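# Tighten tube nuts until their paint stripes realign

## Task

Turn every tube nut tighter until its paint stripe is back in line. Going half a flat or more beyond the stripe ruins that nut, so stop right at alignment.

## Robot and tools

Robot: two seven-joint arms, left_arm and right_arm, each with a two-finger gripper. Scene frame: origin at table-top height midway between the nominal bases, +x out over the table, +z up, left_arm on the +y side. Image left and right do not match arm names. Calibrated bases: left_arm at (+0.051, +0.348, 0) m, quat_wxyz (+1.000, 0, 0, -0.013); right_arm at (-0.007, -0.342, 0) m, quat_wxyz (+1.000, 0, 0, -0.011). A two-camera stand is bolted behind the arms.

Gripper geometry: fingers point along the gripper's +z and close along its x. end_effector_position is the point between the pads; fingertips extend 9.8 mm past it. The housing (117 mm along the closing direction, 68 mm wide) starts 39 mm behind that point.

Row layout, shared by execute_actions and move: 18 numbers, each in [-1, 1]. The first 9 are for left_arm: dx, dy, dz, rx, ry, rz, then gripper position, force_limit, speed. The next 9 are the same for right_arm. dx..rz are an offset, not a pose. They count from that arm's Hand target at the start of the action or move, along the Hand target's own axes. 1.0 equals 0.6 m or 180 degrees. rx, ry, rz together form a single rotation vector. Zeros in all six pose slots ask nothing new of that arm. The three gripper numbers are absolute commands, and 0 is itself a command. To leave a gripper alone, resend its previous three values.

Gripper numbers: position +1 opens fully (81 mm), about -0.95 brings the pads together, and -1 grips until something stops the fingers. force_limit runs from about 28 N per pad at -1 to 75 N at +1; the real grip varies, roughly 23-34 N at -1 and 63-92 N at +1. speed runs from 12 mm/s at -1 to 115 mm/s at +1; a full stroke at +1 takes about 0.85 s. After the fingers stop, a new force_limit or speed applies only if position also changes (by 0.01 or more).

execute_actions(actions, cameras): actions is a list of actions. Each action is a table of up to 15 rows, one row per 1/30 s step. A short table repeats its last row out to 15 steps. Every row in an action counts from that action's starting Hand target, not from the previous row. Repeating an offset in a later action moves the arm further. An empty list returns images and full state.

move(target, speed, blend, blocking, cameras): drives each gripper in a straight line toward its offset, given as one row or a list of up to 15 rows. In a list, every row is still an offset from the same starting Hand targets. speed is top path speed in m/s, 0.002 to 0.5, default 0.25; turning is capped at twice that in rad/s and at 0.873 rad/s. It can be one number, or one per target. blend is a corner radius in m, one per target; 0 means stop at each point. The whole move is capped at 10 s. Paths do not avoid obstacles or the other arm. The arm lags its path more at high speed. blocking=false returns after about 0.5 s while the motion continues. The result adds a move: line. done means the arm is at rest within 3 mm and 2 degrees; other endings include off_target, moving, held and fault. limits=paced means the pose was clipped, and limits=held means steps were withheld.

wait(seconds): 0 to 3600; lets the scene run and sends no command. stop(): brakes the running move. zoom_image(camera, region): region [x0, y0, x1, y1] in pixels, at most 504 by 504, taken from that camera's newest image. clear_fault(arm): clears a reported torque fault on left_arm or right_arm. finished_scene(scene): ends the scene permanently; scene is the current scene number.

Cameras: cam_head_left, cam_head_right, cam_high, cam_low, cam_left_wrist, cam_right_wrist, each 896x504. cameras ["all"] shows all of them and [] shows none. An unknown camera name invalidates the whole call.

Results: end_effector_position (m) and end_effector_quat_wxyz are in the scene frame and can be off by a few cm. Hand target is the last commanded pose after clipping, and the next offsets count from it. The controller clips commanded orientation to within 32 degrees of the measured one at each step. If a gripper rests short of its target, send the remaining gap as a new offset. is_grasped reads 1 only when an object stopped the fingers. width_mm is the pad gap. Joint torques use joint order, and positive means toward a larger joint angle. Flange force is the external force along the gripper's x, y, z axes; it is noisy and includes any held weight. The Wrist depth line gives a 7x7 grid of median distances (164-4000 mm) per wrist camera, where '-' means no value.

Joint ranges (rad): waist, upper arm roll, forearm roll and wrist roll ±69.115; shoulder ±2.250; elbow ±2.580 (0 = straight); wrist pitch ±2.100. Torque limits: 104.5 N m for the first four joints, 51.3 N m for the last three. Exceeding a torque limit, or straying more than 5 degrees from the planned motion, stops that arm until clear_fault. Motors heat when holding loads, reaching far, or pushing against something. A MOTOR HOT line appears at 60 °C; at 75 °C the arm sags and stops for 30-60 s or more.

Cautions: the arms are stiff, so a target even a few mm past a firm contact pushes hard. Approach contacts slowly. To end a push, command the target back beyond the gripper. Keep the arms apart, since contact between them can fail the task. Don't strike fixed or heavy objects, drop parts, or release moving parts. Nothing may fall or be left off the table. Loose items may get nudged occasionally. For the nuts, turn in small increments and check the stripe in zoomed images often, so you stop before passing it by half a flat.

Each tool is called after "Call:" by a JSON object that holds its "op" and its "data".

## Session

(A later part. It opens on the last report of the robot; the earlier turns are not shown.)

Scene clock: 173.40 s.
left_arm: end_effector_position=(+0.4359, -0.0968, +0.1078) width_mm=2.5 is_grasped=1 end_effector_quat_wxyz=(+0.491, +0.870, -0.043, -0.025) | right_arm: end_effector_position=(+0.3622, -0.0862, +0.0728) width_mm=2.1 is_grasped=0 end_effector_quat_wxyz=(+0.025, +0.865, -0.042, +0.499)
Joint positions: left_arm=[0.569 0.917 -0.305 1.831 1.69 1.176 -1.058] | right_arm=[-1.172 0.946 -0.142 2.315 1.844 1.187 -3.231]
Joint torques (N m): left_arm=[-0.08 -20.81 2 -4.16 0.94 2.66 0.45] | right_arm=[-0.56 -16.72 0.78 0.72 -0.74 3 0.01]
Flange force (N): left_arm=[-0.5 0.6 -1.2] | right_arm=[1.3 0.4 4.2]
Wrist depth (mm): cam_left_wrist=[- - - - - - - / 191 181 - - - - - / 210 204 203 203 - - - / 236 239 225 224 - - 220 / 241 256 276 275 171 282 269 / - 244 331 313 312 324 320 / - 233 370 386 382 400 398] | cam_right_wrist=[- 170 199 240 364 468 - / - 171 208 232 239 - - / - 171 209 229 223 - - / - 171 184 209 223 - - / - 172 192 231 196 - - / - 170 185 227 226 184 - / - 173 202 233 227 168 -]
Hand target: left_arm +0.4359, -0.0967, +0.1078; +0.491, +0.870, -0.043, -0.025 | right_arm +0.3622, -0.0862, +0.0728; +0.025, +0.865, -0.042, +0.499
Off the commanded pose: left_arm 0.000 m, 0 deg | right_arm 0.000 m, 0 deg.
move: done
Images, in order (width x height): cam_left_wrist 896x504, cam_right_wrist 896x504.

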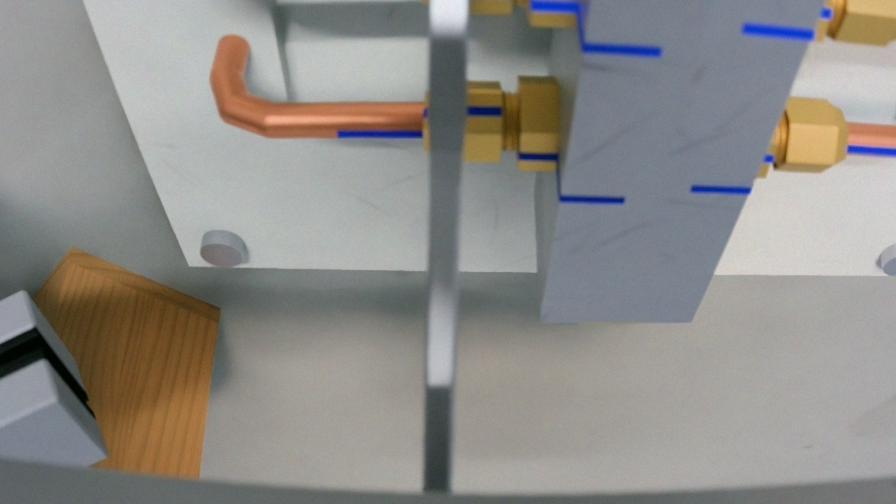

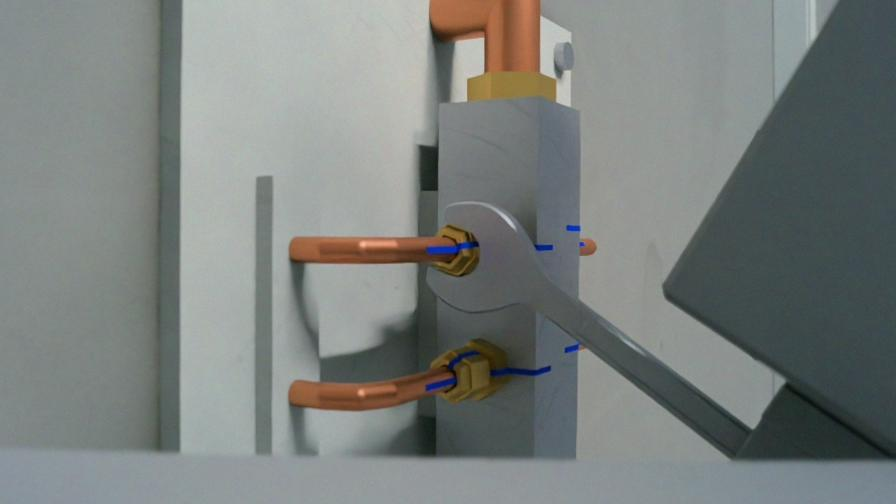

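Call:
{"op": "move", "data": {"target": [0.006,0,0,0,0,0,-1,1,1,0,0,0,0,0,0,-0.9,0,0], "speed": 0.03}}

Call:
{"op": "move", "data": {"target": [0,-0.0026,0.0170,0.0333,0,0,-1,1,1,0,0,0,0,0,0,-0.9,0,0], "speed": 0.04, "cameras": ["cam_right_wrist","cam_left_wrist"]}}

Call:
{"op": "zoom_image", "data": {"camera": "cam_right_wrist", "region": [430, 170, 580, 300]}}

Scene clock: 174.57 s.
left_arm: end_effector_position=(+0.4394, -0.0971, +0.1078) width_mm=2.5 is_grasped=1 end_effector_quat_wxyz=(+0.491, +0.870, -0.043, -0.025) | right_arm: end_effector_position=(+0.3622, -0.0862, +0.0728) width_mm=2.1 is_grasped=0 end_effector_quat_wxyz=(+0.025, +0.865, -0.042, +0.499)
Joint positions: left_arm=[0.566 0.92 -0.306 1.819 1.685 1.177 -1.049] | right_arm=[-1.172 0.946 -0.142 2.315 1.844 1.187 -3.231]
Joint torques (N m): left_arm=[-0.28 -21.23 1.93 -4.69 1.14 2.6 0.37] | right_arm=[-0.55 -16.74 0.8 0.7 -0.74 3 0]
Flange force (N): left_arm=[-1.5 0.3 -1.4] | right_arm=[1.3 0.4 4.1]
Wrist depth (mm): cam_left_wrist=[- - 170 - - - - / 191 176 180 - - - - / 210 204 204 209 - - 205 / 237 230 224 224 - - 220 / 240 256 276 275 171 271 269 / - 246 317 314 326 324 320 / - 235 370 386 382 402 399] | cam_right_wrist=[- 170 199 239 364 514 - / - 171 208 232 239 - - / - 171 209 229 223 - - / - 172 184 209 223 - - / - 172 192 231 201 - - / - 170 185 227 226 187 - / - 173 203 234 227 169 -]
Hand target: left_arm +0.4394, -0.0971, +0.1078; +0.491, +0.870, -0.043, -0.025 | right_arm +0.3622, -0.0862, +0.0728; +0.025, +0.865, -0.042, +0.499
Off the commanded pose: left_arm 0.000 m, 0 deg | right_arm 0.000 m, 0 deg.
move: done

Scene clock: 176.13 s.
left_arm: end_effector_position=(+0.4387, -0.1049, +0.1012) width_mm=0.0 is_grasped=0 end_effector_quat_wxyz=(+0.445, +0.894, -0.045, -0.022) | right_arm: end_effector_position=(+0.3622, -0.0862, +0.0728) width_mm=2.1 is_grasped=0 end_effector_quat_wxyz=(+0.025, +0.865, -0.042, +0.499)
Joint positions: left_arm=[0.634 0.892 -0.336 1.788 1.632 1.081 -0.941] | right_arm=[-1.172 0.946 -0.142 2.315 1.844 1.187 -3.231]
Joint torques (N m): left_arm=[11.58 -10.07 9.57 -14.59 3.8 -1.1 -1.74] | right_arm=[-0.56 -16.73 0.78 0.74 -0.76 3.02 0.03]
Flange force (N): left_arm=[-22.0 1.2 -56.1] | right_arm=[1.3 0.4 4.3]
Wrist depth (mm): cam_left_wrist=[- - - - - - - / 177 169 172 - - - - / 196 191 195 - - - - / 225 207 211 205 - - 208 / 238 245 243 242 - 240 239 / 229 249 270 277 276 274 273 / - 243 326 312 321 309 318] | cam_right_wrist=[- 170 199 239 365 573 - / - 171 208 232 239 516 - / - 171 209 229 223 - - / - 172 184 209 241 - - / - 172 192 231 202 - - / - 170 185 227 226 - - / - 173 203 233 227 - -]
Hand target: left_arm +0.4387, -0.1050, +0.1012; +0.445, +0.894, -0.045, -0.023 | right_arm +0.3622, -0.0862, +0.0728; +0.025, +0.865, -0.042, +0.499
Off the commanded pose: left_arm 0.000 m, 0 deg | right_arm 0.000 m, 0 deg.
move: done
Images, in order (width x height): cam_left_wrist 896x504, cam_right_wrist 896x504.

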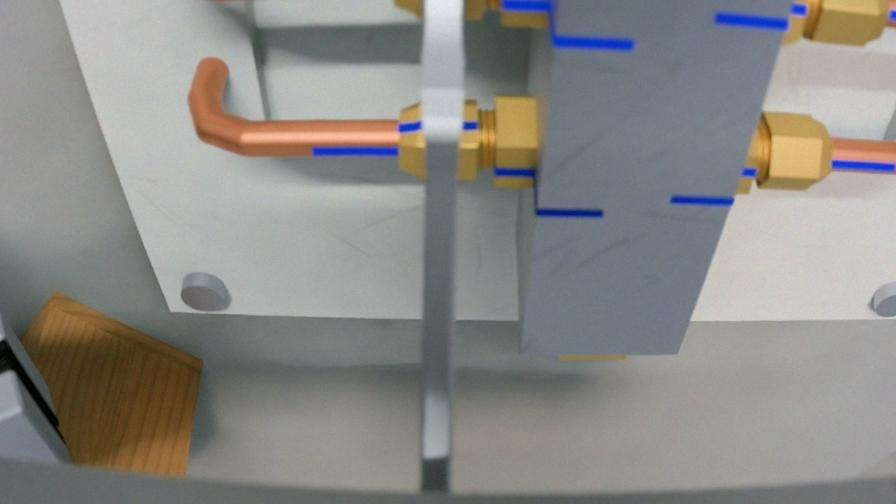

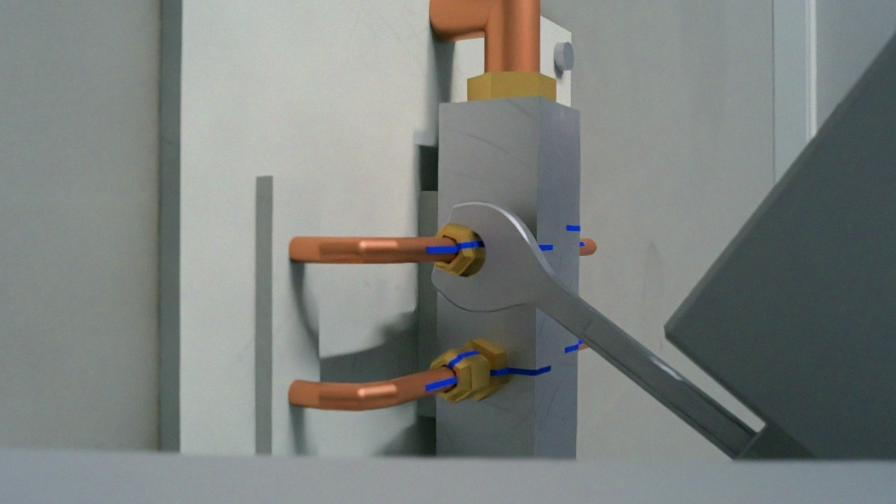

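Scaled by 3.360 from the camera's image (finer frame: 1280x720).

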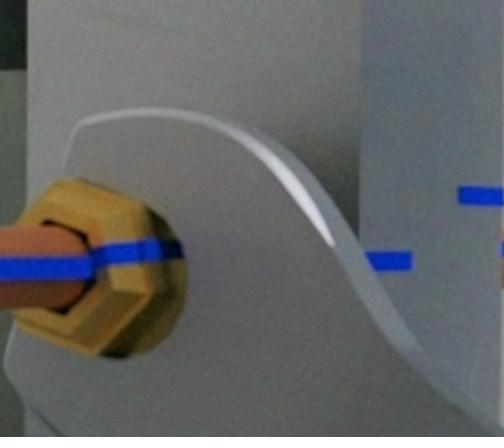

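Call:
{"op": "move", "data": {"target": [0,-0.0026,0.0170,0.0333,0,0,-1,1,1,0,0,0,0,0,0,-0.9,0,0], "speed": 0.04, "cameras": ["cam_right_wrist","cam_left_wrist"]}}

Call:
{"op": "zoom_image", "data": {"camera": "cam_right_wrist", "region": [430, 170, 580, 300]}}

Scene clock: 178.27 s.
left_arm: end_effector_position=(+0.4380, -0.1121, +0.0938) width_mm=0.0 is_grasped=0 end_effector_quat_wxyz=(+0.398, +0.916, -0.046, -0.020) | right_arm: end_effector_position=(+0.3622, -0.0862, +0.0728) width_mm=2.1 is_grasped=0 end_effector_quat_wxyz=(+0.025, +0.865, -0.042, +0.499)
Joint positions: left_arm=[0.705 0.876 -0.369 1.747 1.557 0.996 -0.815] | right_arm=[-1.172 0.946 -0.142 2.315 1.844 1.187 -3.231]
Joint torques (N m): left_arm=[13.88 -12.3 11.41 -16.85 4.27 -0.17 -1.73] | right_arm=[-0.58 -16.66 0.83 0.7 -0.73 3.01 0.02]
Flange force (N): left_arm=[-21.3 -10.7 -56.7] | right_arm=[1.5 0.4 4.0]
Wrist depth (mm): cam_left_wrist=[- - - - - - - / 171 - 168 - - - - / 185 180 - - - - - / 206 196 191 194 - - 192 / 227 209 210 209 - - 211 / 228 238 238 242 - 247 240 / 219 259 273 272 271 269 269] | cam_right_wrist=[- 170 199 239 365 576 1470 / - 171 208 232 239 577 - / - 171 209 230 224 523 - / - 171 184 210 241 - - / - 172 192 231 201 - - / - 170 185 227 226 - - / - 173 202 233 227 - -]
Hand target: left_arm +0.4379, -0.1121, +0.0938; +0.398, +0.916, -0.046, -0.020 | right_arm +0.3622, -0.0862, +0.0728; +0.025, +0.865, -0.042, +0.499
Off the commanded pose: left_arm 0.000 m, 0 deg | right_arm 0.000 m, 0 deg.
move: done
Images, in order (width x height): cam_left_wrist 896x504, cam_right_wrist 896x504.

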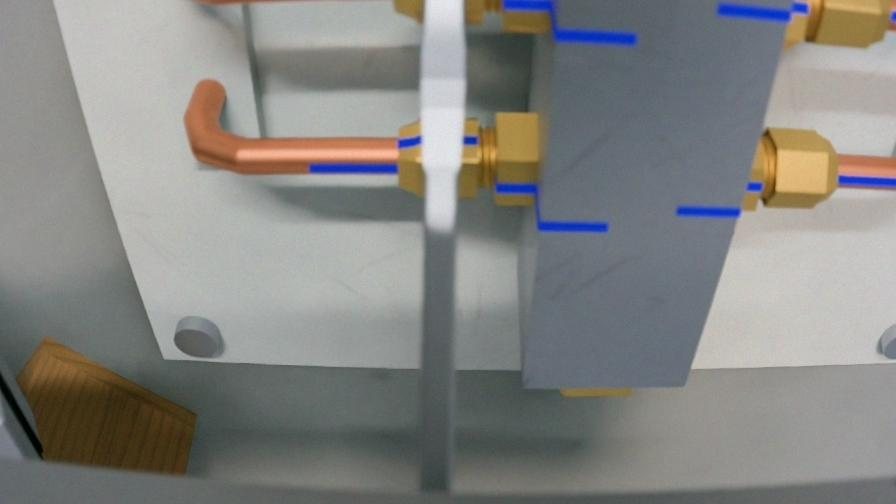

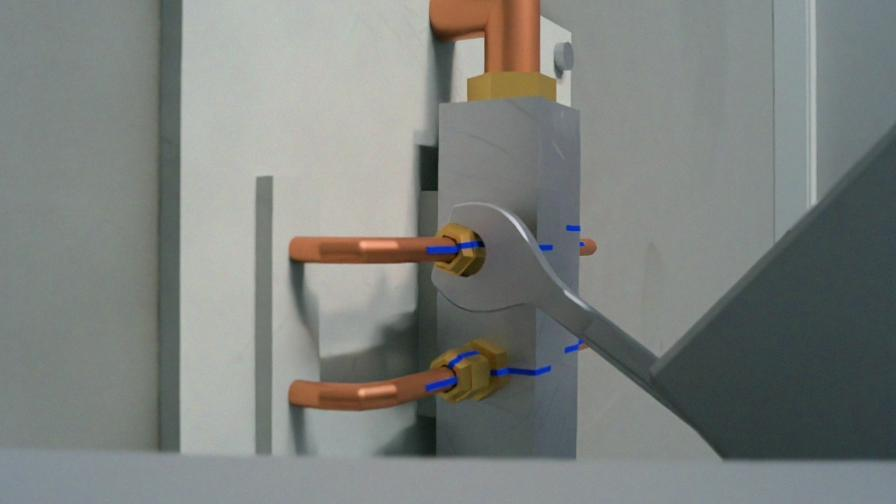

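Scaled by 3.360 from the camera's image (finer frame: 1280x720).

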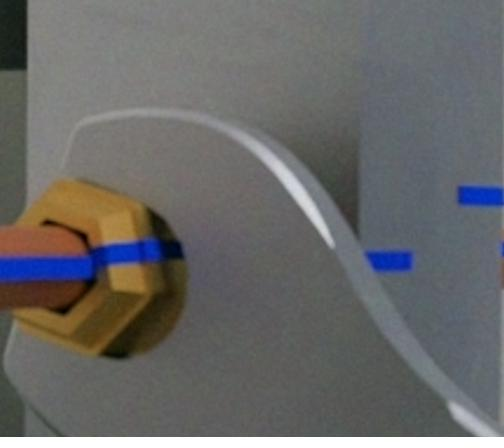

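Call:
{"op": "move", "data": {"target": [0,0.0055,0.0208,-0.0167,0,0,-1,1,1,0,0,0,0,0,0,-0.9,0,0], "speed": 0.04, "cameras": ["cam_right_wrist","cam_left_wrist"]}}

Call:
{"op": "zoom_image", "data": {"camera": "cam_right_wrist", "region": [430, 170, 580, 300]}}

Scene clock: 181.13 s.
left_arm: end_effector_position=(+0.4368, -0.1235, +0.0877) width_mm=0.0 is_grasped=0 end_effector_quat_wxyz=(+0.421, +0.905, -0.045, -0.021) | right_arm: end_effector_position=(+0.3622, -0.0862, +0.0728) width_mm=2.1 is_grasped=0 end_effector_quat_wxyz=(+0.025, +0.865, -0.042, +0.499)
Joint positions: left_arm=[0.689 0.91 -0.34 1.746 1.623 1.017 -0.878] | right_arm=[-1.172 0.946 -0.142 2.315 1.844 1.187 -3.231]
Joint torques (N m): left_arm=[21.2 -4.2 16.53 -18.83 4.48 -1.49 -1.89] | right_arm=[-0.55 -16.74 0.81 0.73 -0.74 2.99 0.02]
Flange force (N): left_arm=[-27.4 -7.4 -87.0] | right_arm=[1.2 0.4 4.2]
Wrist depth (mm): cam_left_wrist=[- - - - - - - / - - - - - - - / 175 170 173 - - - - / 194 188 183 186 - - 184 / 216 204 203 202 - - 205 / 213 234 233 239 246 244 243 / 205 258 275 273 272 270 279] | cam_right_wrist=[- 170 199 239 365 572 - / - 171 208 232 239 577 - / - 171 209 229 223 523 - / - 171 184 209 242 - - / - 172 192 230 204 - - / - 170 185 227 226 - - / - 173 202 233 224 - -]
Hand target: left_arm +0.4368, -0.1234, +0.0877; +0.421, +0.905, -0.045, -0.021 | right_arm +0.3622, -0.0862, +0.0728; +0.025, +0.865, -0.042, +0.499
Off the commanded pose: left_arm 0.000 m, 0 deg | right_arm 0.000 m, 0 deg.
move: done
Images, in order (width x height): cam_left_wrist 896x504, cam_right_wrist 896x504.

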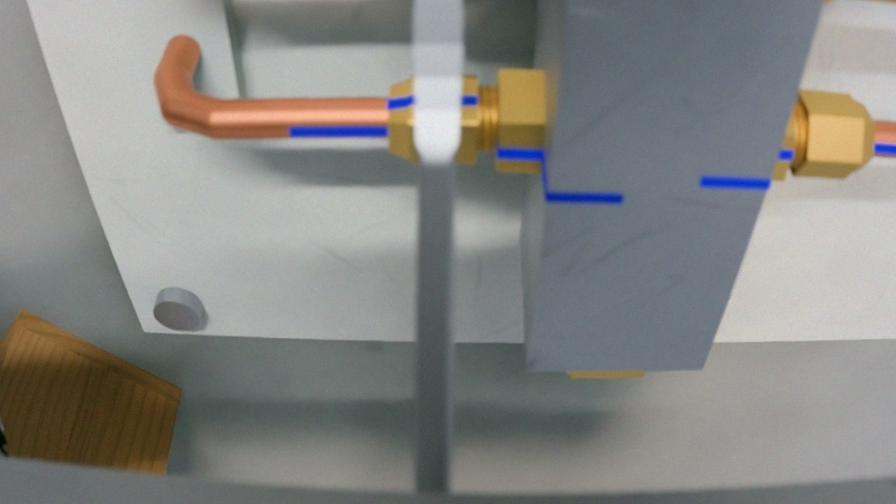

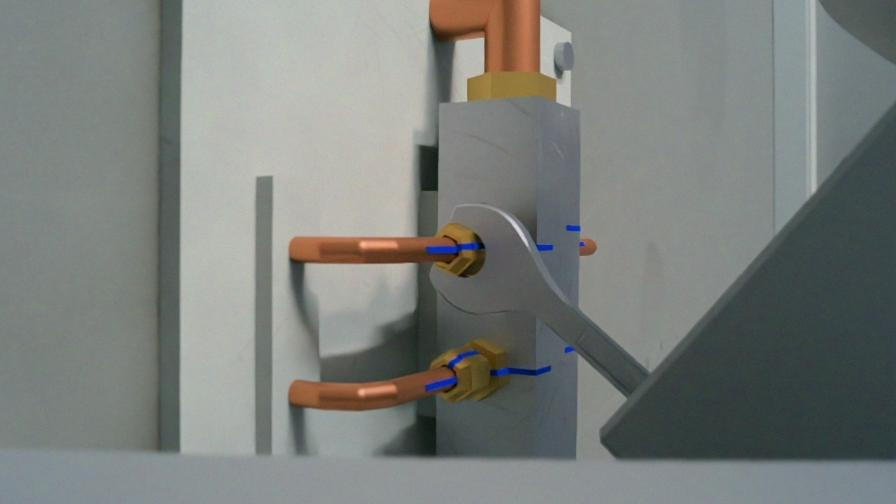

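Scaled by 3.360 from the camera's image (finer frame: 1280x720).

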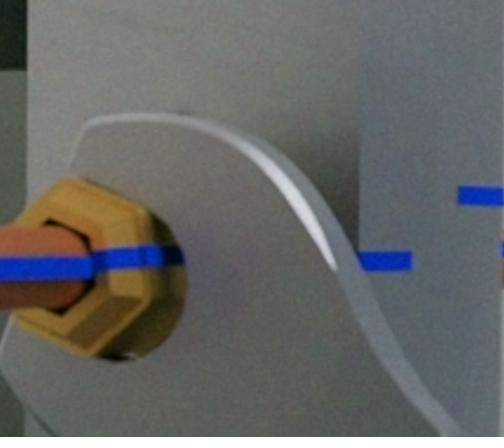

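Call:
{"op": "move", "data": {"target": [0,-0.0037,0.0115,0.0222,0,0,-1,1,1,0,0,0,0,0,0,-0.9,0,0], "speed": 0.04, "cameras": ["cam_right_wrist"]}}

Call:
{"op": "zoom_image", "data": {"camera": "cam_right_wrist", "region": [430, 170, 580, 300]}}

Scene clock: 182.93 s.
left_arm: end_effector_position=(+0.4364, -0.1273, +0.0815) width_mm=0.0 is_grasped=0 end_effector_quat_wxyz=(+0.390, +0.920, -0.046, -0.020) | right_arm: end_effector_position=(+0.3622, -0.0862, +0.0728) width_mm=2.1 is_grasped=0 end_effector_quat_wxyz=(+0.025, +0.865, -0.042, +0.499)
Joint positions: left_arm=[0.733 0.904 -0.362 1.717 1.568 0.964 -0.791] | right_arm=[-1.172 0.946 -0.142 2.315 1.844 1.187 -3.231]
Joint torques (N m): left_arm=[21.53 -0.16 16.71 -17.72 3.63 -2.21 -1.99] | right_arm=[-0.58 -16.71 0.79 0.67 -0.75 3.02 0.03]
Flange force (N): left_arm=[-26.3 -8.5 -90.9] | right_arm=[1.4 0.6 4.2]
Wrist depth (mm): cam_left_wrist=[- - - - - - - / - - - - - - - / - 167 - - - - - / 184 178 177 173 - - - / 206 191 190 190 - - 192 / 214 222 221 220 - - 223 / 204 234 247 240 244 244 249] | cam_right_wrist=[- 170 199 239 365 516 - / - 171 208 232 239 580 - / - 171 209 229 223 583 1503 / - 171 184 210 242 524 - / - 172 192 230 205 - - / - 170 185 227 224 - - / - 172 202 233 - - -]
Hand target: left_arm +0.4364, -0.1273, +0.0815; +0.390, +0.920, -0.046, -0.020 | right_arm +0.3622, -0.0862, +0.0728; +0.025, +0.865, -0.042, +0.499
Off the commanded pose: left_arm 0.000 m, 0 deg | right_arm 0.000 m, 0 deg.
move: done

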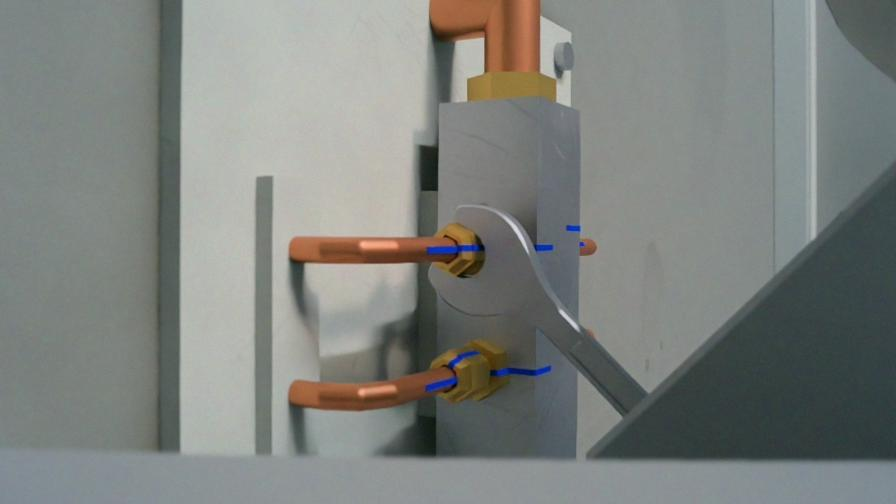

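Scaled by 3.360 from the camera's image (finer frame: 1280x720).

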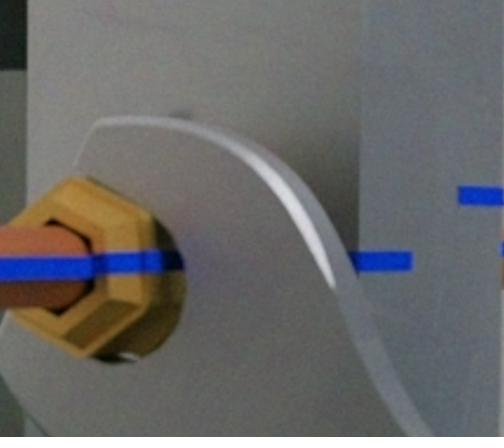

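Call:
{"op": "zoom_image", "data": {"camera": "cam_right_wrist", "region": [420, 215, 500, 285]}}

Scaled by 6.300 from the camera's image (finer frame: 1280x720).

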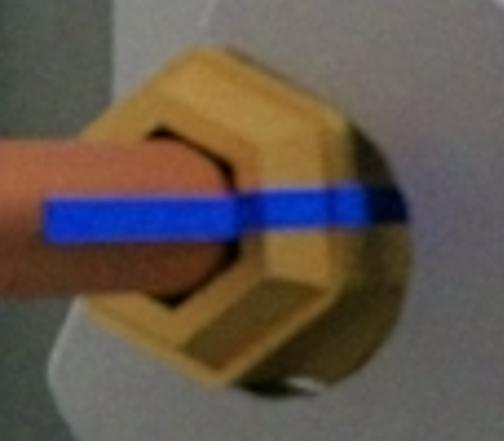

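Call:
{"op": "move", "data": {"target": [0,-0.0029,0.0088,0.0167,0,0,-1,1,1,0,0,0,0,0,0,-0.9,0,0], "speed": 0.04, "cameras": ["cam_right_wrist"]}}

Call:
{"op": "zoom_image", "data": {"camera": "cam_right_wrist", "region": [420, 205, 560, 285]}}

Scene clock: 184.80 s.
left_arm: end_effector_position=(+0.4362, -0.1298, +0.0766) width_mm=0.0 is_grasped=0 end_effector_quat_wxyz=(+0.365, +0.929, -0.046, -0.019) | right_arm: end_effector_position=(+0.3622, -0.0862, +0.0728) width_mm=2.1 is_grasped=0 end_effector_quat_wxyz=(+0.025, +0.865, -0.042, +0.499)
Joint positions: left_arm=[0.768 0.903 -0.381 1.692 1.521 0.93 -0.721] | right_arm=[-1.172 0.946 -0.142 2.315 1.844 1.187 -3.231]
Joint torques (N m): left_arm=[21.83 2.44 17.25 -18.2 3.8 -2.61 -2.23] | right_arm=[-0.58 -16.71 0.83 0.73 -0.75 3.01 0.01]
Flange force (N): left_arm=[-27.7 -10.5 -96.1] | right_arm=[1.4 0.4 4.2]
Wrist depth (mm): cam_left_wrist=[- - - - - - - / - - - - - - - / - - - - - - - / 174 172 172 171 - - - / 193 185 186 186 - - 184 / 210 210 209 199 - - 211 / 204 226 230 230 228 228 232] | cam_right_wrist=[- 170 199 240 365 515 - / - 171 208 232 239 578 - / - 171 209 229 223 582 1480 / - 172 183 210 242 526 - / - 172 192 231 224 - - / - 170 185 227 224 - - / - 173 202 233 - - -]
Hand target: left_arm +0.4361, -0.1298, +0.0766; +0.365, +0.930, -0.046, -0.019 | right_arm +0.3622, -0.0862, +0.0728; +0.025, +0.865, -0.042, +0.499
Off the commanded pose: left_arm 0.000 m, 0 deg | right_arm 0.000 m, 0 deg.
move: done

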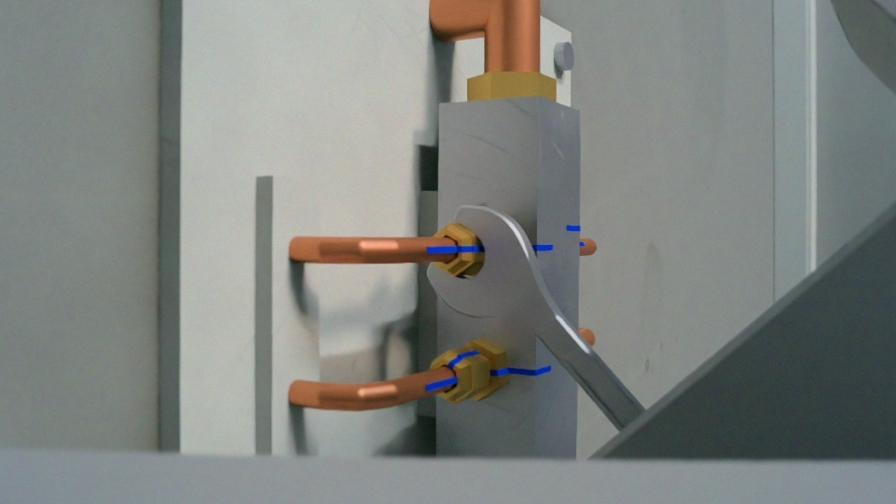

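Scaled by 3.600 from the camera's image (finer frame: 1280x720).

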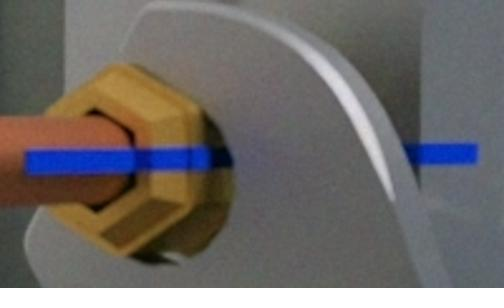

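Call:
{"op": "move", "data": {"target": [0,0,-0.0067,0,0,0,-1,1,1,0,0,0,0,0,0,-0.9,0,0], "speed": 0.05}}

Call:
{"op": "move", "data": {"target": [0,0,0,0,0,0,0,1,0,0,0,0,0,0,0,-0.9,0,0]}}

Call:
{"op": "move", "data": {"target": [[0,0,-0.1017,0,0,0,0,1,0,0,0,0,0,0,0,-0.9,0,0],[0,0.0262,-0.1121,0.1544,0,0,0,1,0,0,0,0,0,0,0,-0.9,0,0],[0,-0.0088,-0.0456,0.1544,0,0,0,1,0,0,0,0,0,0,0,-0.9,0,0]], "speed": 0.12, "cameras": ["cam_right_wrist","cam_left_wrist"]}}

Scene clock: 186.80 s.
left_arm: end_effector_position=(+0.4363, -0.1271, +0.0795) width_mm=0.0 is_grasped=0 end_effector_quat_wxyz=(+0.365, +0.930, -0.047, -0.019) | right_arm: end_effector_position=(+0.3622, -0.0862, +0.0728) width_mm=2.1 is_grasped=0 end_effector_quat_wxyz=(+0.025, +0.865, -0.042, +0.499)
Joint positions: left_arm=[0.765 0.896 -0.384 1.697 1.515 0.934 -0.719] | right_arm=[-1.172 0.946 -0.142 2.315 1.844 1.187 -3.231]
Joint torques (N m): left_arm=[1.66 -26.66 2.09 -5.14 0.64 3.68 0.99] | right_arm=[-0.58 -16.72 0.85 0.73 -0.75 3 0.02]
Flange force (N): left_arm=[4.8 -7.3 8.4] | right_arm=[1.3 0.4 4.2]
Wrist depth (mm): cam_left_wrist=[- - - - - - - / - - - - - - - / - - - - - - - / 179 173 172 169 - - - / 195 187 184 187 - - 185 / 210 212 211 200 - - 212 / 204 227 231 231 230 230 234] | cam_right_wrist=[- 170 199 239 366 516 - / - 171 208 232 239 579 - / - 171 209 229 223 583 1500 / - 172 184 209 242 528 - / - 172 192 231 204 - - / - 170 185 227 224 - - / - 172 203 233 - - -]
Hand target: left_arm +0.4364, -0.1271, +0.0795; +0.365, +0.930, -0.046, -0.019 | right_arm +0.3622, -0.0862, +0.0728; +0.025, +0.865, -0.042, +0.499
Off the commanded pose: left_arm 0.000 m, 0 deg | right_arm 0.000 m, 0 deg.
move: done

Scene clock: 187.67 s.
left_arm: end_effector_position=(+0.4364, -0.1271, +0.0795) width_mm=39.5 is_grasped=0 end_effector_quat_wxyz=(+0.365, +0.930, -0.046, -0.019) | right_arm: end_effector_position=(+0.3622, -0.0862, +0.0728) width_mm=2.1 is_grasped=0 end_effector_quat_wxyz=(+0.025, +0.865, -0.042, +0.499)
Joint positions: left_arm=[0.765 0.896 -0.384 1.697 1.515 0.934 -0.719] | right_arm=[-1.172 0.946 -0.142 2.315 1.844 1.187 -3.231]
Joint torques (N m): left_arm=[-0.06 -21.86 0.83 -5.72 1.08 1.61 0.41] | right_arm=[-0.58 -16.72 0.8 0.75 -0.75 2.99 0.03]
Flange force (N): left_arm=[-0.8 -0.1 -1.8] | right_arm=[1.3 0.4 4.2]
Wrist depth (mm): cam_left_wrist=[- - - - - - - / - - - - - - - / 170 - - - - - - / 180 174 174 170 - - - / 199 187 185 188 - - 186 / 209 213 212 211 - - 213 / 204 228 233 232 226 231 235] | cam_right_wrist=[- 170 199 239 365 516 - / - 170 208 232 240 580 - / - 171 209 229 223 583 1493 / - 171 184 209 242 526 - / - 172 192 231 204 - - / - 170 185 227 224 - - / - 172 202 233 - - -]
Hand target: left_arm +0.4364, -0.1271, +0.0795; +0.365, +0.930, -0.046, -0.019 | right_arm +0.3622, -0.0862, +0.0728; +0.025, +0.865, -0.042, +0.499
Off the commanded pose: left_arm 0.000 m, 0 deg | right_arm 0.000 m, 0 deg.
move: done

Scene clock: 191.03 s.
left_arm: end_effector_position=(+0.4400, -0.0939, +0.1363) width_mm=39.5 is_grasped=0 end_effector_quat_wxyz=(+0.131, +0.990, -0.050, -0.007) | right_arm: end_effector_position=(+0.3622, -0.0862, +0.0728) width_mm=2.1 is_grasped=0 end_effector_quat_wxyz=(+0.025, +0.865, -0.042, +0.499)
Joint positions: left_arm=[1.058 0.826 -0.7 1.431 0.862 1.061 0.038] | right_arm=[-1.172 0.946 -0.142 2.315 1.844 1.187 -3.231]
Joint torques (N m): left_arm=[-0.23 -21.6 -1.9 -7.37 0.44 0.04 0.45] | right_arm=[-0.58 -16.73 0.8 0.73 -0.75 3.02 0.01]
Flange force (N): left_arm=[-1.5 -1.0 -2.1] | right_arm=[1.3 0.4 4.2]
Wrist depth (mm): cam_left_wrist=[237 234 232 232 194 229 231 / 242 238 234 236 198 235 233 / 247 242 235 212 202 213 235 / 252 247 244 244 206 243 242 / 257 255 250 221 210 250 250 / 186 259 256 255 214 256 257 / 178 261 261 261 224 261 261] | cam_right_wrist=[- 170 199 239 365 574 1460 / - 171 208 232 239 580 1467 / - 171 209 229 223 583 1467 / - 172 183 209 241 586 1470 / - 172 192 231 204 591 1503 / - 170 185 227 224 676 1503 / - 172 202 233 228 487 1514]
Hand target: left_arm +0.4400, -0.0939, +0.1363; +0.131, +0.990, -0.050, -0.007 (not the last commanded pose) | right_arm +0.3622, -0.0862, +0.0728; +0.025, +0.865, -0.042, +0.499
Off the commanded pose: left_arm 0.042 m, 0 deg | right_arm 0.000 m, 0 deg.
move: held (left_arm; a check stopped the path); path passed 2 of 3 targets; limits=held
pose unreachable (left arm): on one or more control steps of this call, first in action 0 (counted from 0), this arm could not follow its commanded pose, so it was not sent that pose on those steps. It may still have moved: this result reports where it is.
cause: moving toward the commanded pose would bring a part of the arm too close to another arm (a part of this arm just beyond joint 4 (elbow) and a part of the right arm just beyond its joint 4 (elbow), 7 mm apart when this arm was first held).
Images, in order (width x height): cam_left_wrist 896x504, cam_right_wrist 896x504.

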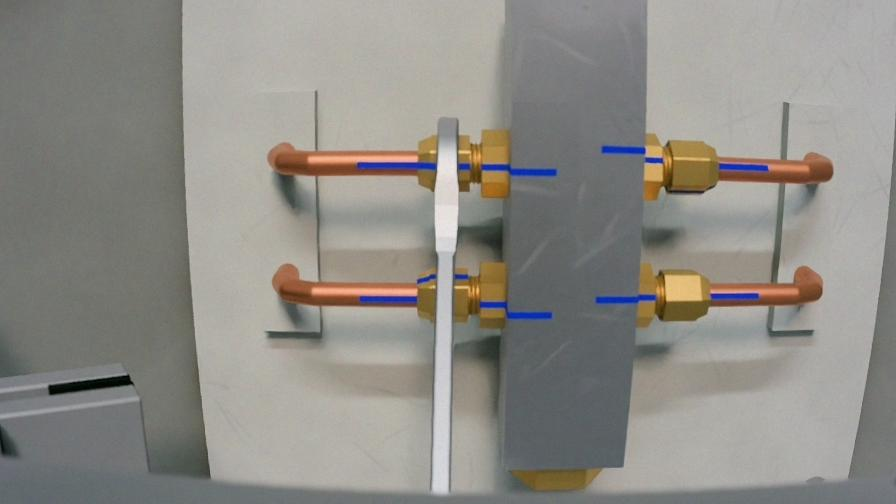

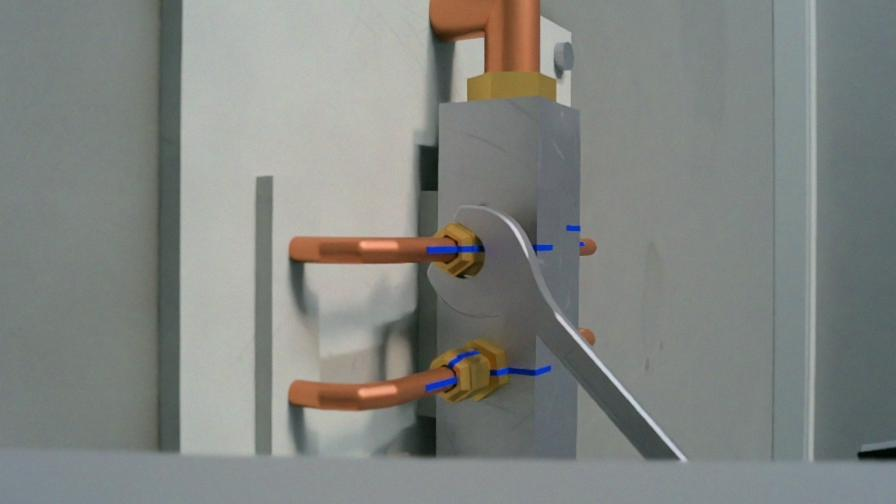

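Call:
{"op": "move", "data": {"target": [0,0,0,0,0,0,0,1,0,0.3678,0.4002,-0.362,0,-0.3333,0,-0.9,0,0], "speed": 0.25, "cameras": ["cam_head_left"]}}

Scene clock: 195.17 s.
left_arm: end_effector_position=(+0.4400, -0.0939, +0.1363) width_mm=39.5 is_grasped=0 end_effector_quat_wxyz=(+0.131, +0.990, -0.050, -0.007) | right_arm: end_effector_position=(+0.2616, -0.3174, +0.3728) width_mm=2.1 is_grasped=0 end_effector_quat_wxyz=(+0.000, +0.999, -0.049, +0.000)
Joint positions: left_arm=[1.058 0.826 -0.7 1.431 0.862 1.061 0.038] | right_arm=[-0.608 -0.126 0.344 1.805 0.043 1.456 -0.345]
Joint torques (N m): left_arm=[-0.26 -21.7 -2 -7.31 0.5 0.06 0.4] | right_arm=[-0.55 -5.98 -1.53 -9.11 -0.54 0.14 0.07]
Flange force (N): left_arm=[-1.2 -0.6 -2.0] | right_arm=[1.9 2.5 -0.5]
Wrist depth (mm): cam_left_wrist=[236 234 232 232 194 229 230 / 242 239 235 236 198 236 233 / 247 242 236 212 203 214 236 / 252 247 245 244 207 244 241 / 257 255 250 222 210 250 250 / 264 262 257 255 215 257 257 / 270 268 261 261 224 261 261] | cam_right_wrist=[504 501 503 502 496 496 496 / 505 504 502 502 433 502 502 / 503 504 503 503 502 502 501 / 503 503 501 503 503 501 501 / 502 503 503 504 501 501 502 / 492 503 502 504 504 501 503 / 503 503 503 503 502 502 501]
Hand target: left_arm +0.4400, -0.0939, +0.1363; +0.131, +0.990, -0.050, -0.007 | right_arm +0.2616, -0.3174, +0.3728; +0.000, +0.999, -0.049, +0.000
Off the commanded pose: left_arm 0.000 m, 0 deg | right_arm 0.000 m, 0 deg.
move: done

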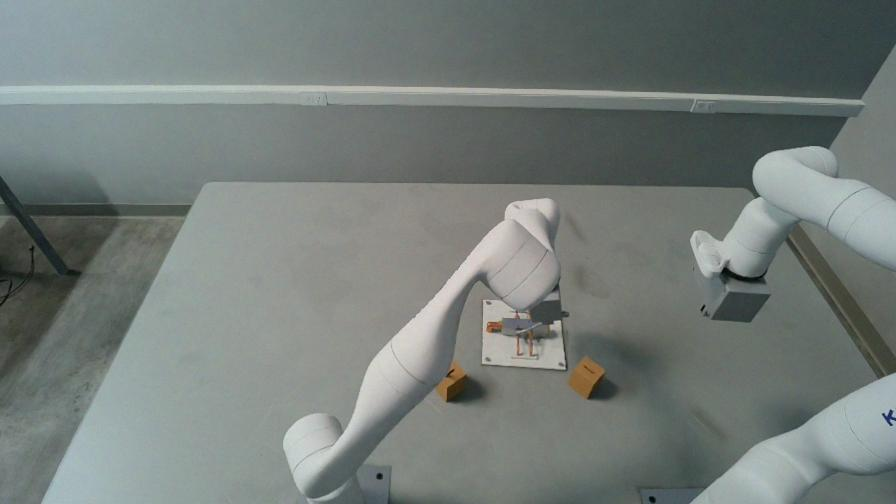

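Call:
{"op": "move", "data": {"target": [0,0.0004,0.0693,0,0,0,0,1,0,0,0,0,0,0,0,-0.9,0,0], "speed": 0.08, "cameras": ["cam_left_wrist"]}}

Call:
{"op": "move", "data": {"target": [0,0,0,0,0,0,-1,1,1,0,0,0,0,0,0,-0.9,0,0], "cameras": ["cam_left_wrist","cam_head_left","cam_head_right","cam_low"]}}

Call:
{"op": "zoom_image", "data": {"camera": "cam_low", "region": [360, 220, 460, 300]}}

Scene clock: 196.57 s.
left_arm: end_effector_position=(+0.4389, -0.1049, +0.0962) width_mm=39.5 is_grasped=0 end_effector_quat_wxyz=(+0.131, +0.990, -0.050, -0.007) | right_arm: end_effector_position=(+0.2616, -0.3174, +0.3728) width_mm=2.1 is_grasped=0 end_effector_quat_wxyz=(+0.000, +0.999, -0.049, +0.000)
Joint positions: left_arm=[1.054 0.891 -0.667 1.439 0.911 0.996 0.01] | right_arm=[-0.608 -0.126 0.344 1.805 0.043 1.456 -0.345]
Joint torques (N m): left_arm=[-0.24 -22.37 -2.02 -6.86 0.44 0.06 0.41] | right_arm=[-0.56 -6.05 -1.54 -9.1 -0.54 0.11 0.05]
Flange force (N): left_arm=[-0.7 -0.3 -2.1] | right_arm=[2.1 2.6 -0.6]
Wrist depth (mm): cam_left_wrist=[198 192 192 192 - 191 191 / 202 196 195 194 - 172 195 / 208 200 200 - - 174 199 / 212 204 204 203 166 202 202 / 217 209 208 177 168 177 208 / 221 214 213 213 172 212 213 / 226 219 217 218 176 217 218] | cam_right_wrist=[505 503 501 503 496 494 494 / 506 501 503 503 434 501 499 / 504 503 503 502 502 502 501 / 503 503 503 502 502 501 502 / 504 504 503 501 503 502 502 / 490 503 502 502 503 503 501 / 503 504 503 503 502 502 500]
Hand target: left_arm +0.4389, -0.1050, +0.0963; +0.131, +0.990, -0.050, -0.007 | right_arm +0.2616, -0.3174, +0.3728; +0.000, +0.999, -0.049, +0.000
Off the commanded pose: left_arm 0.000 m, 0 deg | right_arm 0.000 m, 0 deg.
move: done

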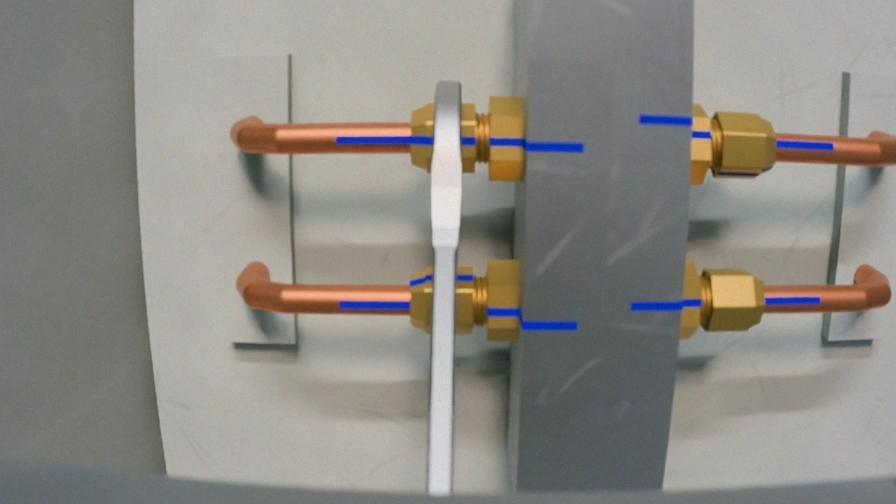

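Scene clock: 197.17 s.
left_arm: end_effector_position=(+0.4389, -0.1050, +0.0963) width_mm=2.7 is_grasped=1 end_effector_quat_wxyz=(+0.131, +0.990, -0.050, -0.007) | right_arm: end_effector_position=(+0.2616, -0.3174, +0.3728) width_mm=2.1 is_grasped=0 end_effector_quat_wxyz=(+0.000, +0.999, -0.049, +0.000)
Joint positions: left_arm=[1.054 0.891 -0.667 1.438 0.911 0.996 0.01] | right_arm=[-0.608 -0.126 0.344 1.805 0.043 1.456 -0.345]
Joint torques (N m): left_arm=[-0.01 -22.23 -1.86 -6.93 0.51 0.07 0.38] | right_arm=[-0.57 -6.03 -1.51 -9.12 -0.55 0.12 0.06]
Flange force (N): left_arm=[-0.7 -0.7 -2.5] | right_arm=[2.0 2.5 -0.6]
Wrist depth (mm): cam_left_wrist=[198 192 192 193 - 191 191 / 202 196 195 173 - 173 194 / 207 200 200 - - 174 199 / 212 204 204 203 166 203 202 / 216 209 208 177 168 177 208 / 221 214 213 213 172 213 213 / 226 219 217 218 176 217 218] | cam_right_wrist=[503 502 502 501 497 495 497 / 503 504 502 503 434 501 500 / 502 504 503 503 501 501 500 / 504 504 503 502 502 501 501 / 502 504 502 501 502 501 501 / 491 504 503 503 502 502 502 / 504 504 503 500 504 502 500]
Hand target: left_arm +0.4389, -0.1050, +0.0963; +0.131, +0.990, -0.050, -0.007 | right_arm +0.2616, -0.3174, +0.3728; +0.000, +0.999, -0.049, +0.000
Off the commanded pose: left_arm 0.000 m, 0 deg | right_arm 0.000 m, 0 deg.
move: done
Images, in order (width x height): cam_head_left 896x504, cam_head_right 896x504, cam_low 896x504, cam_left_wrist 896x504.

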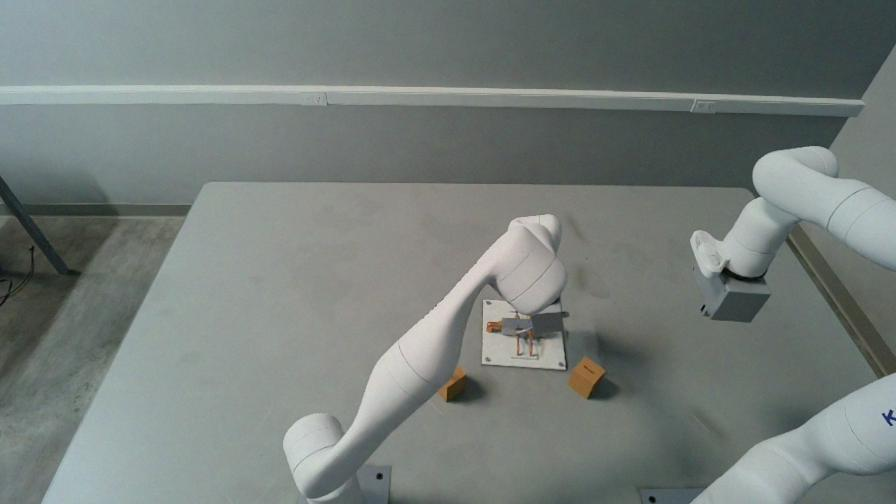

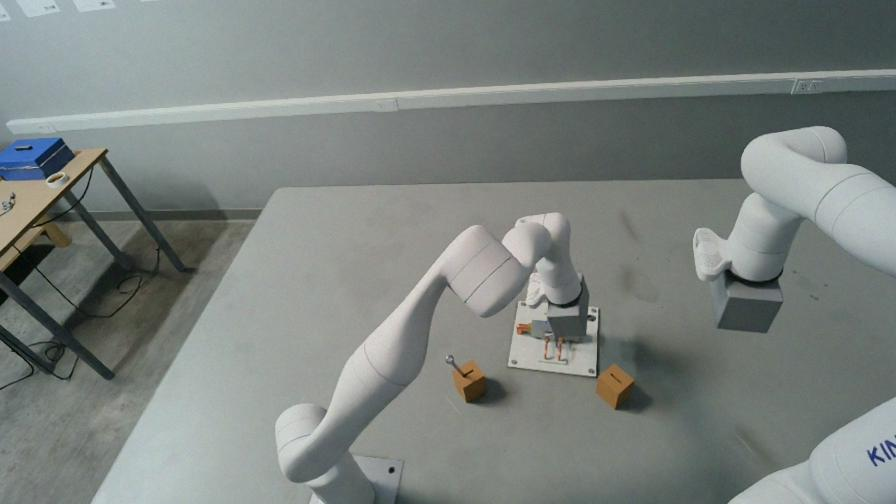

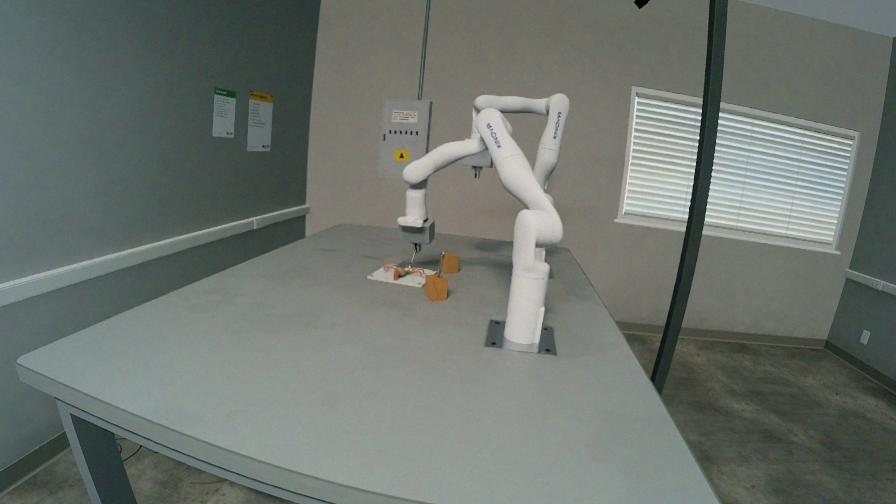

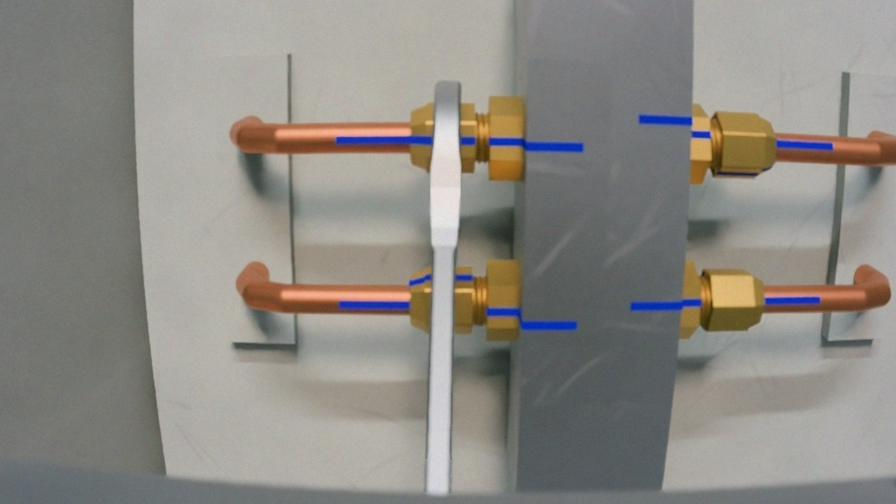

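Scaled by 5.040 from the camera's image (finer frame: 1280x720).

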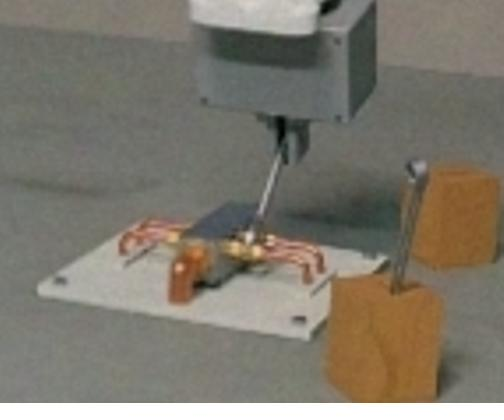

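Call:
{"op": "move", "data": {"target": [0,0.0295,-0.0295,0,0,0,-1,1,1,0,0,0,0,0,0,-0.9,0,0], "speed": 0.05, "cameras": ["cam_left_wrist"]}}

Scene clock: 198.60 s.
left_arm: end_effector_position=(+0.4377, -0.1174, +0.1180) width_mm=2.7 is_grasped=1 end_effector_quat_wxyz=(+0.131, +0.990, -0.050, -0.007) | right_arm: end_effector_position=(+0.2616, -0.3174, +0.3728) width_mm=2.1 is_grasped=0 end_effector_quat_wxyz=(+0.000, +0.999, -0.049, +0.000)
Joint positions: left_arm=[1.073 0.877 -0.685 1.388 0.882 1.044 0.071] | right_arm=[-0.608 -0.126 0.344 1.805 0.043 1.456 -0.345]
Joint torques (N m): left_arm=[-0.26 -22.8 -2.14 -7.32 0.46 0.05 0.37] | right_arm=[-0.52 -6.06 -1.48 -9.11 -0.56 0.12 0.06]
Flange force (N): left_arm=[-1.0 -0.6 -1.4] | right_arm=[2.0 2.4 -0.6]
Wrist depth (mm): cam_left_wrist=[219 214 212 212 176 211 210 / 224 219 217 189 180 194 213 / 229 224 220 - 183 198 215 / 233 228 227 201 187 197 226 / 238 233 231 231 192 230 231 / 244 238 237 236 195 236 236 / 249 246 242 242 241 241 242] | cam_right_wrist=[502 505 503 503 496 497 494 / 503 503 502 502 434 503 500 / 503 503 504 501 501 501 500 / 504 502 502 502 503 503 502 / 503 503 503 502 502 503 501 / 491 502 503 503 503 502 502 / 503 503 504 503 501 500 501]
Hand target: left_arm +0.4377, -0.1174, +0.1180; +0.131, +0.990, -0.050, -0.007 | right_arm +0.2616, -0.3174, +0.3728; +0.000, +0.999, -0.049, +0.000
Off the commanded pose: left_arm 0.000 m, 0 deg | right_arm 0.000 m, 0 deg.
move: done

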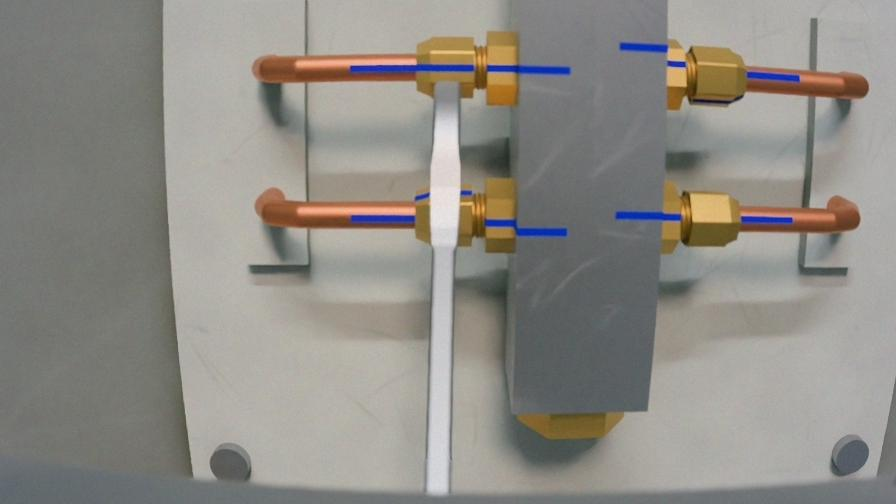

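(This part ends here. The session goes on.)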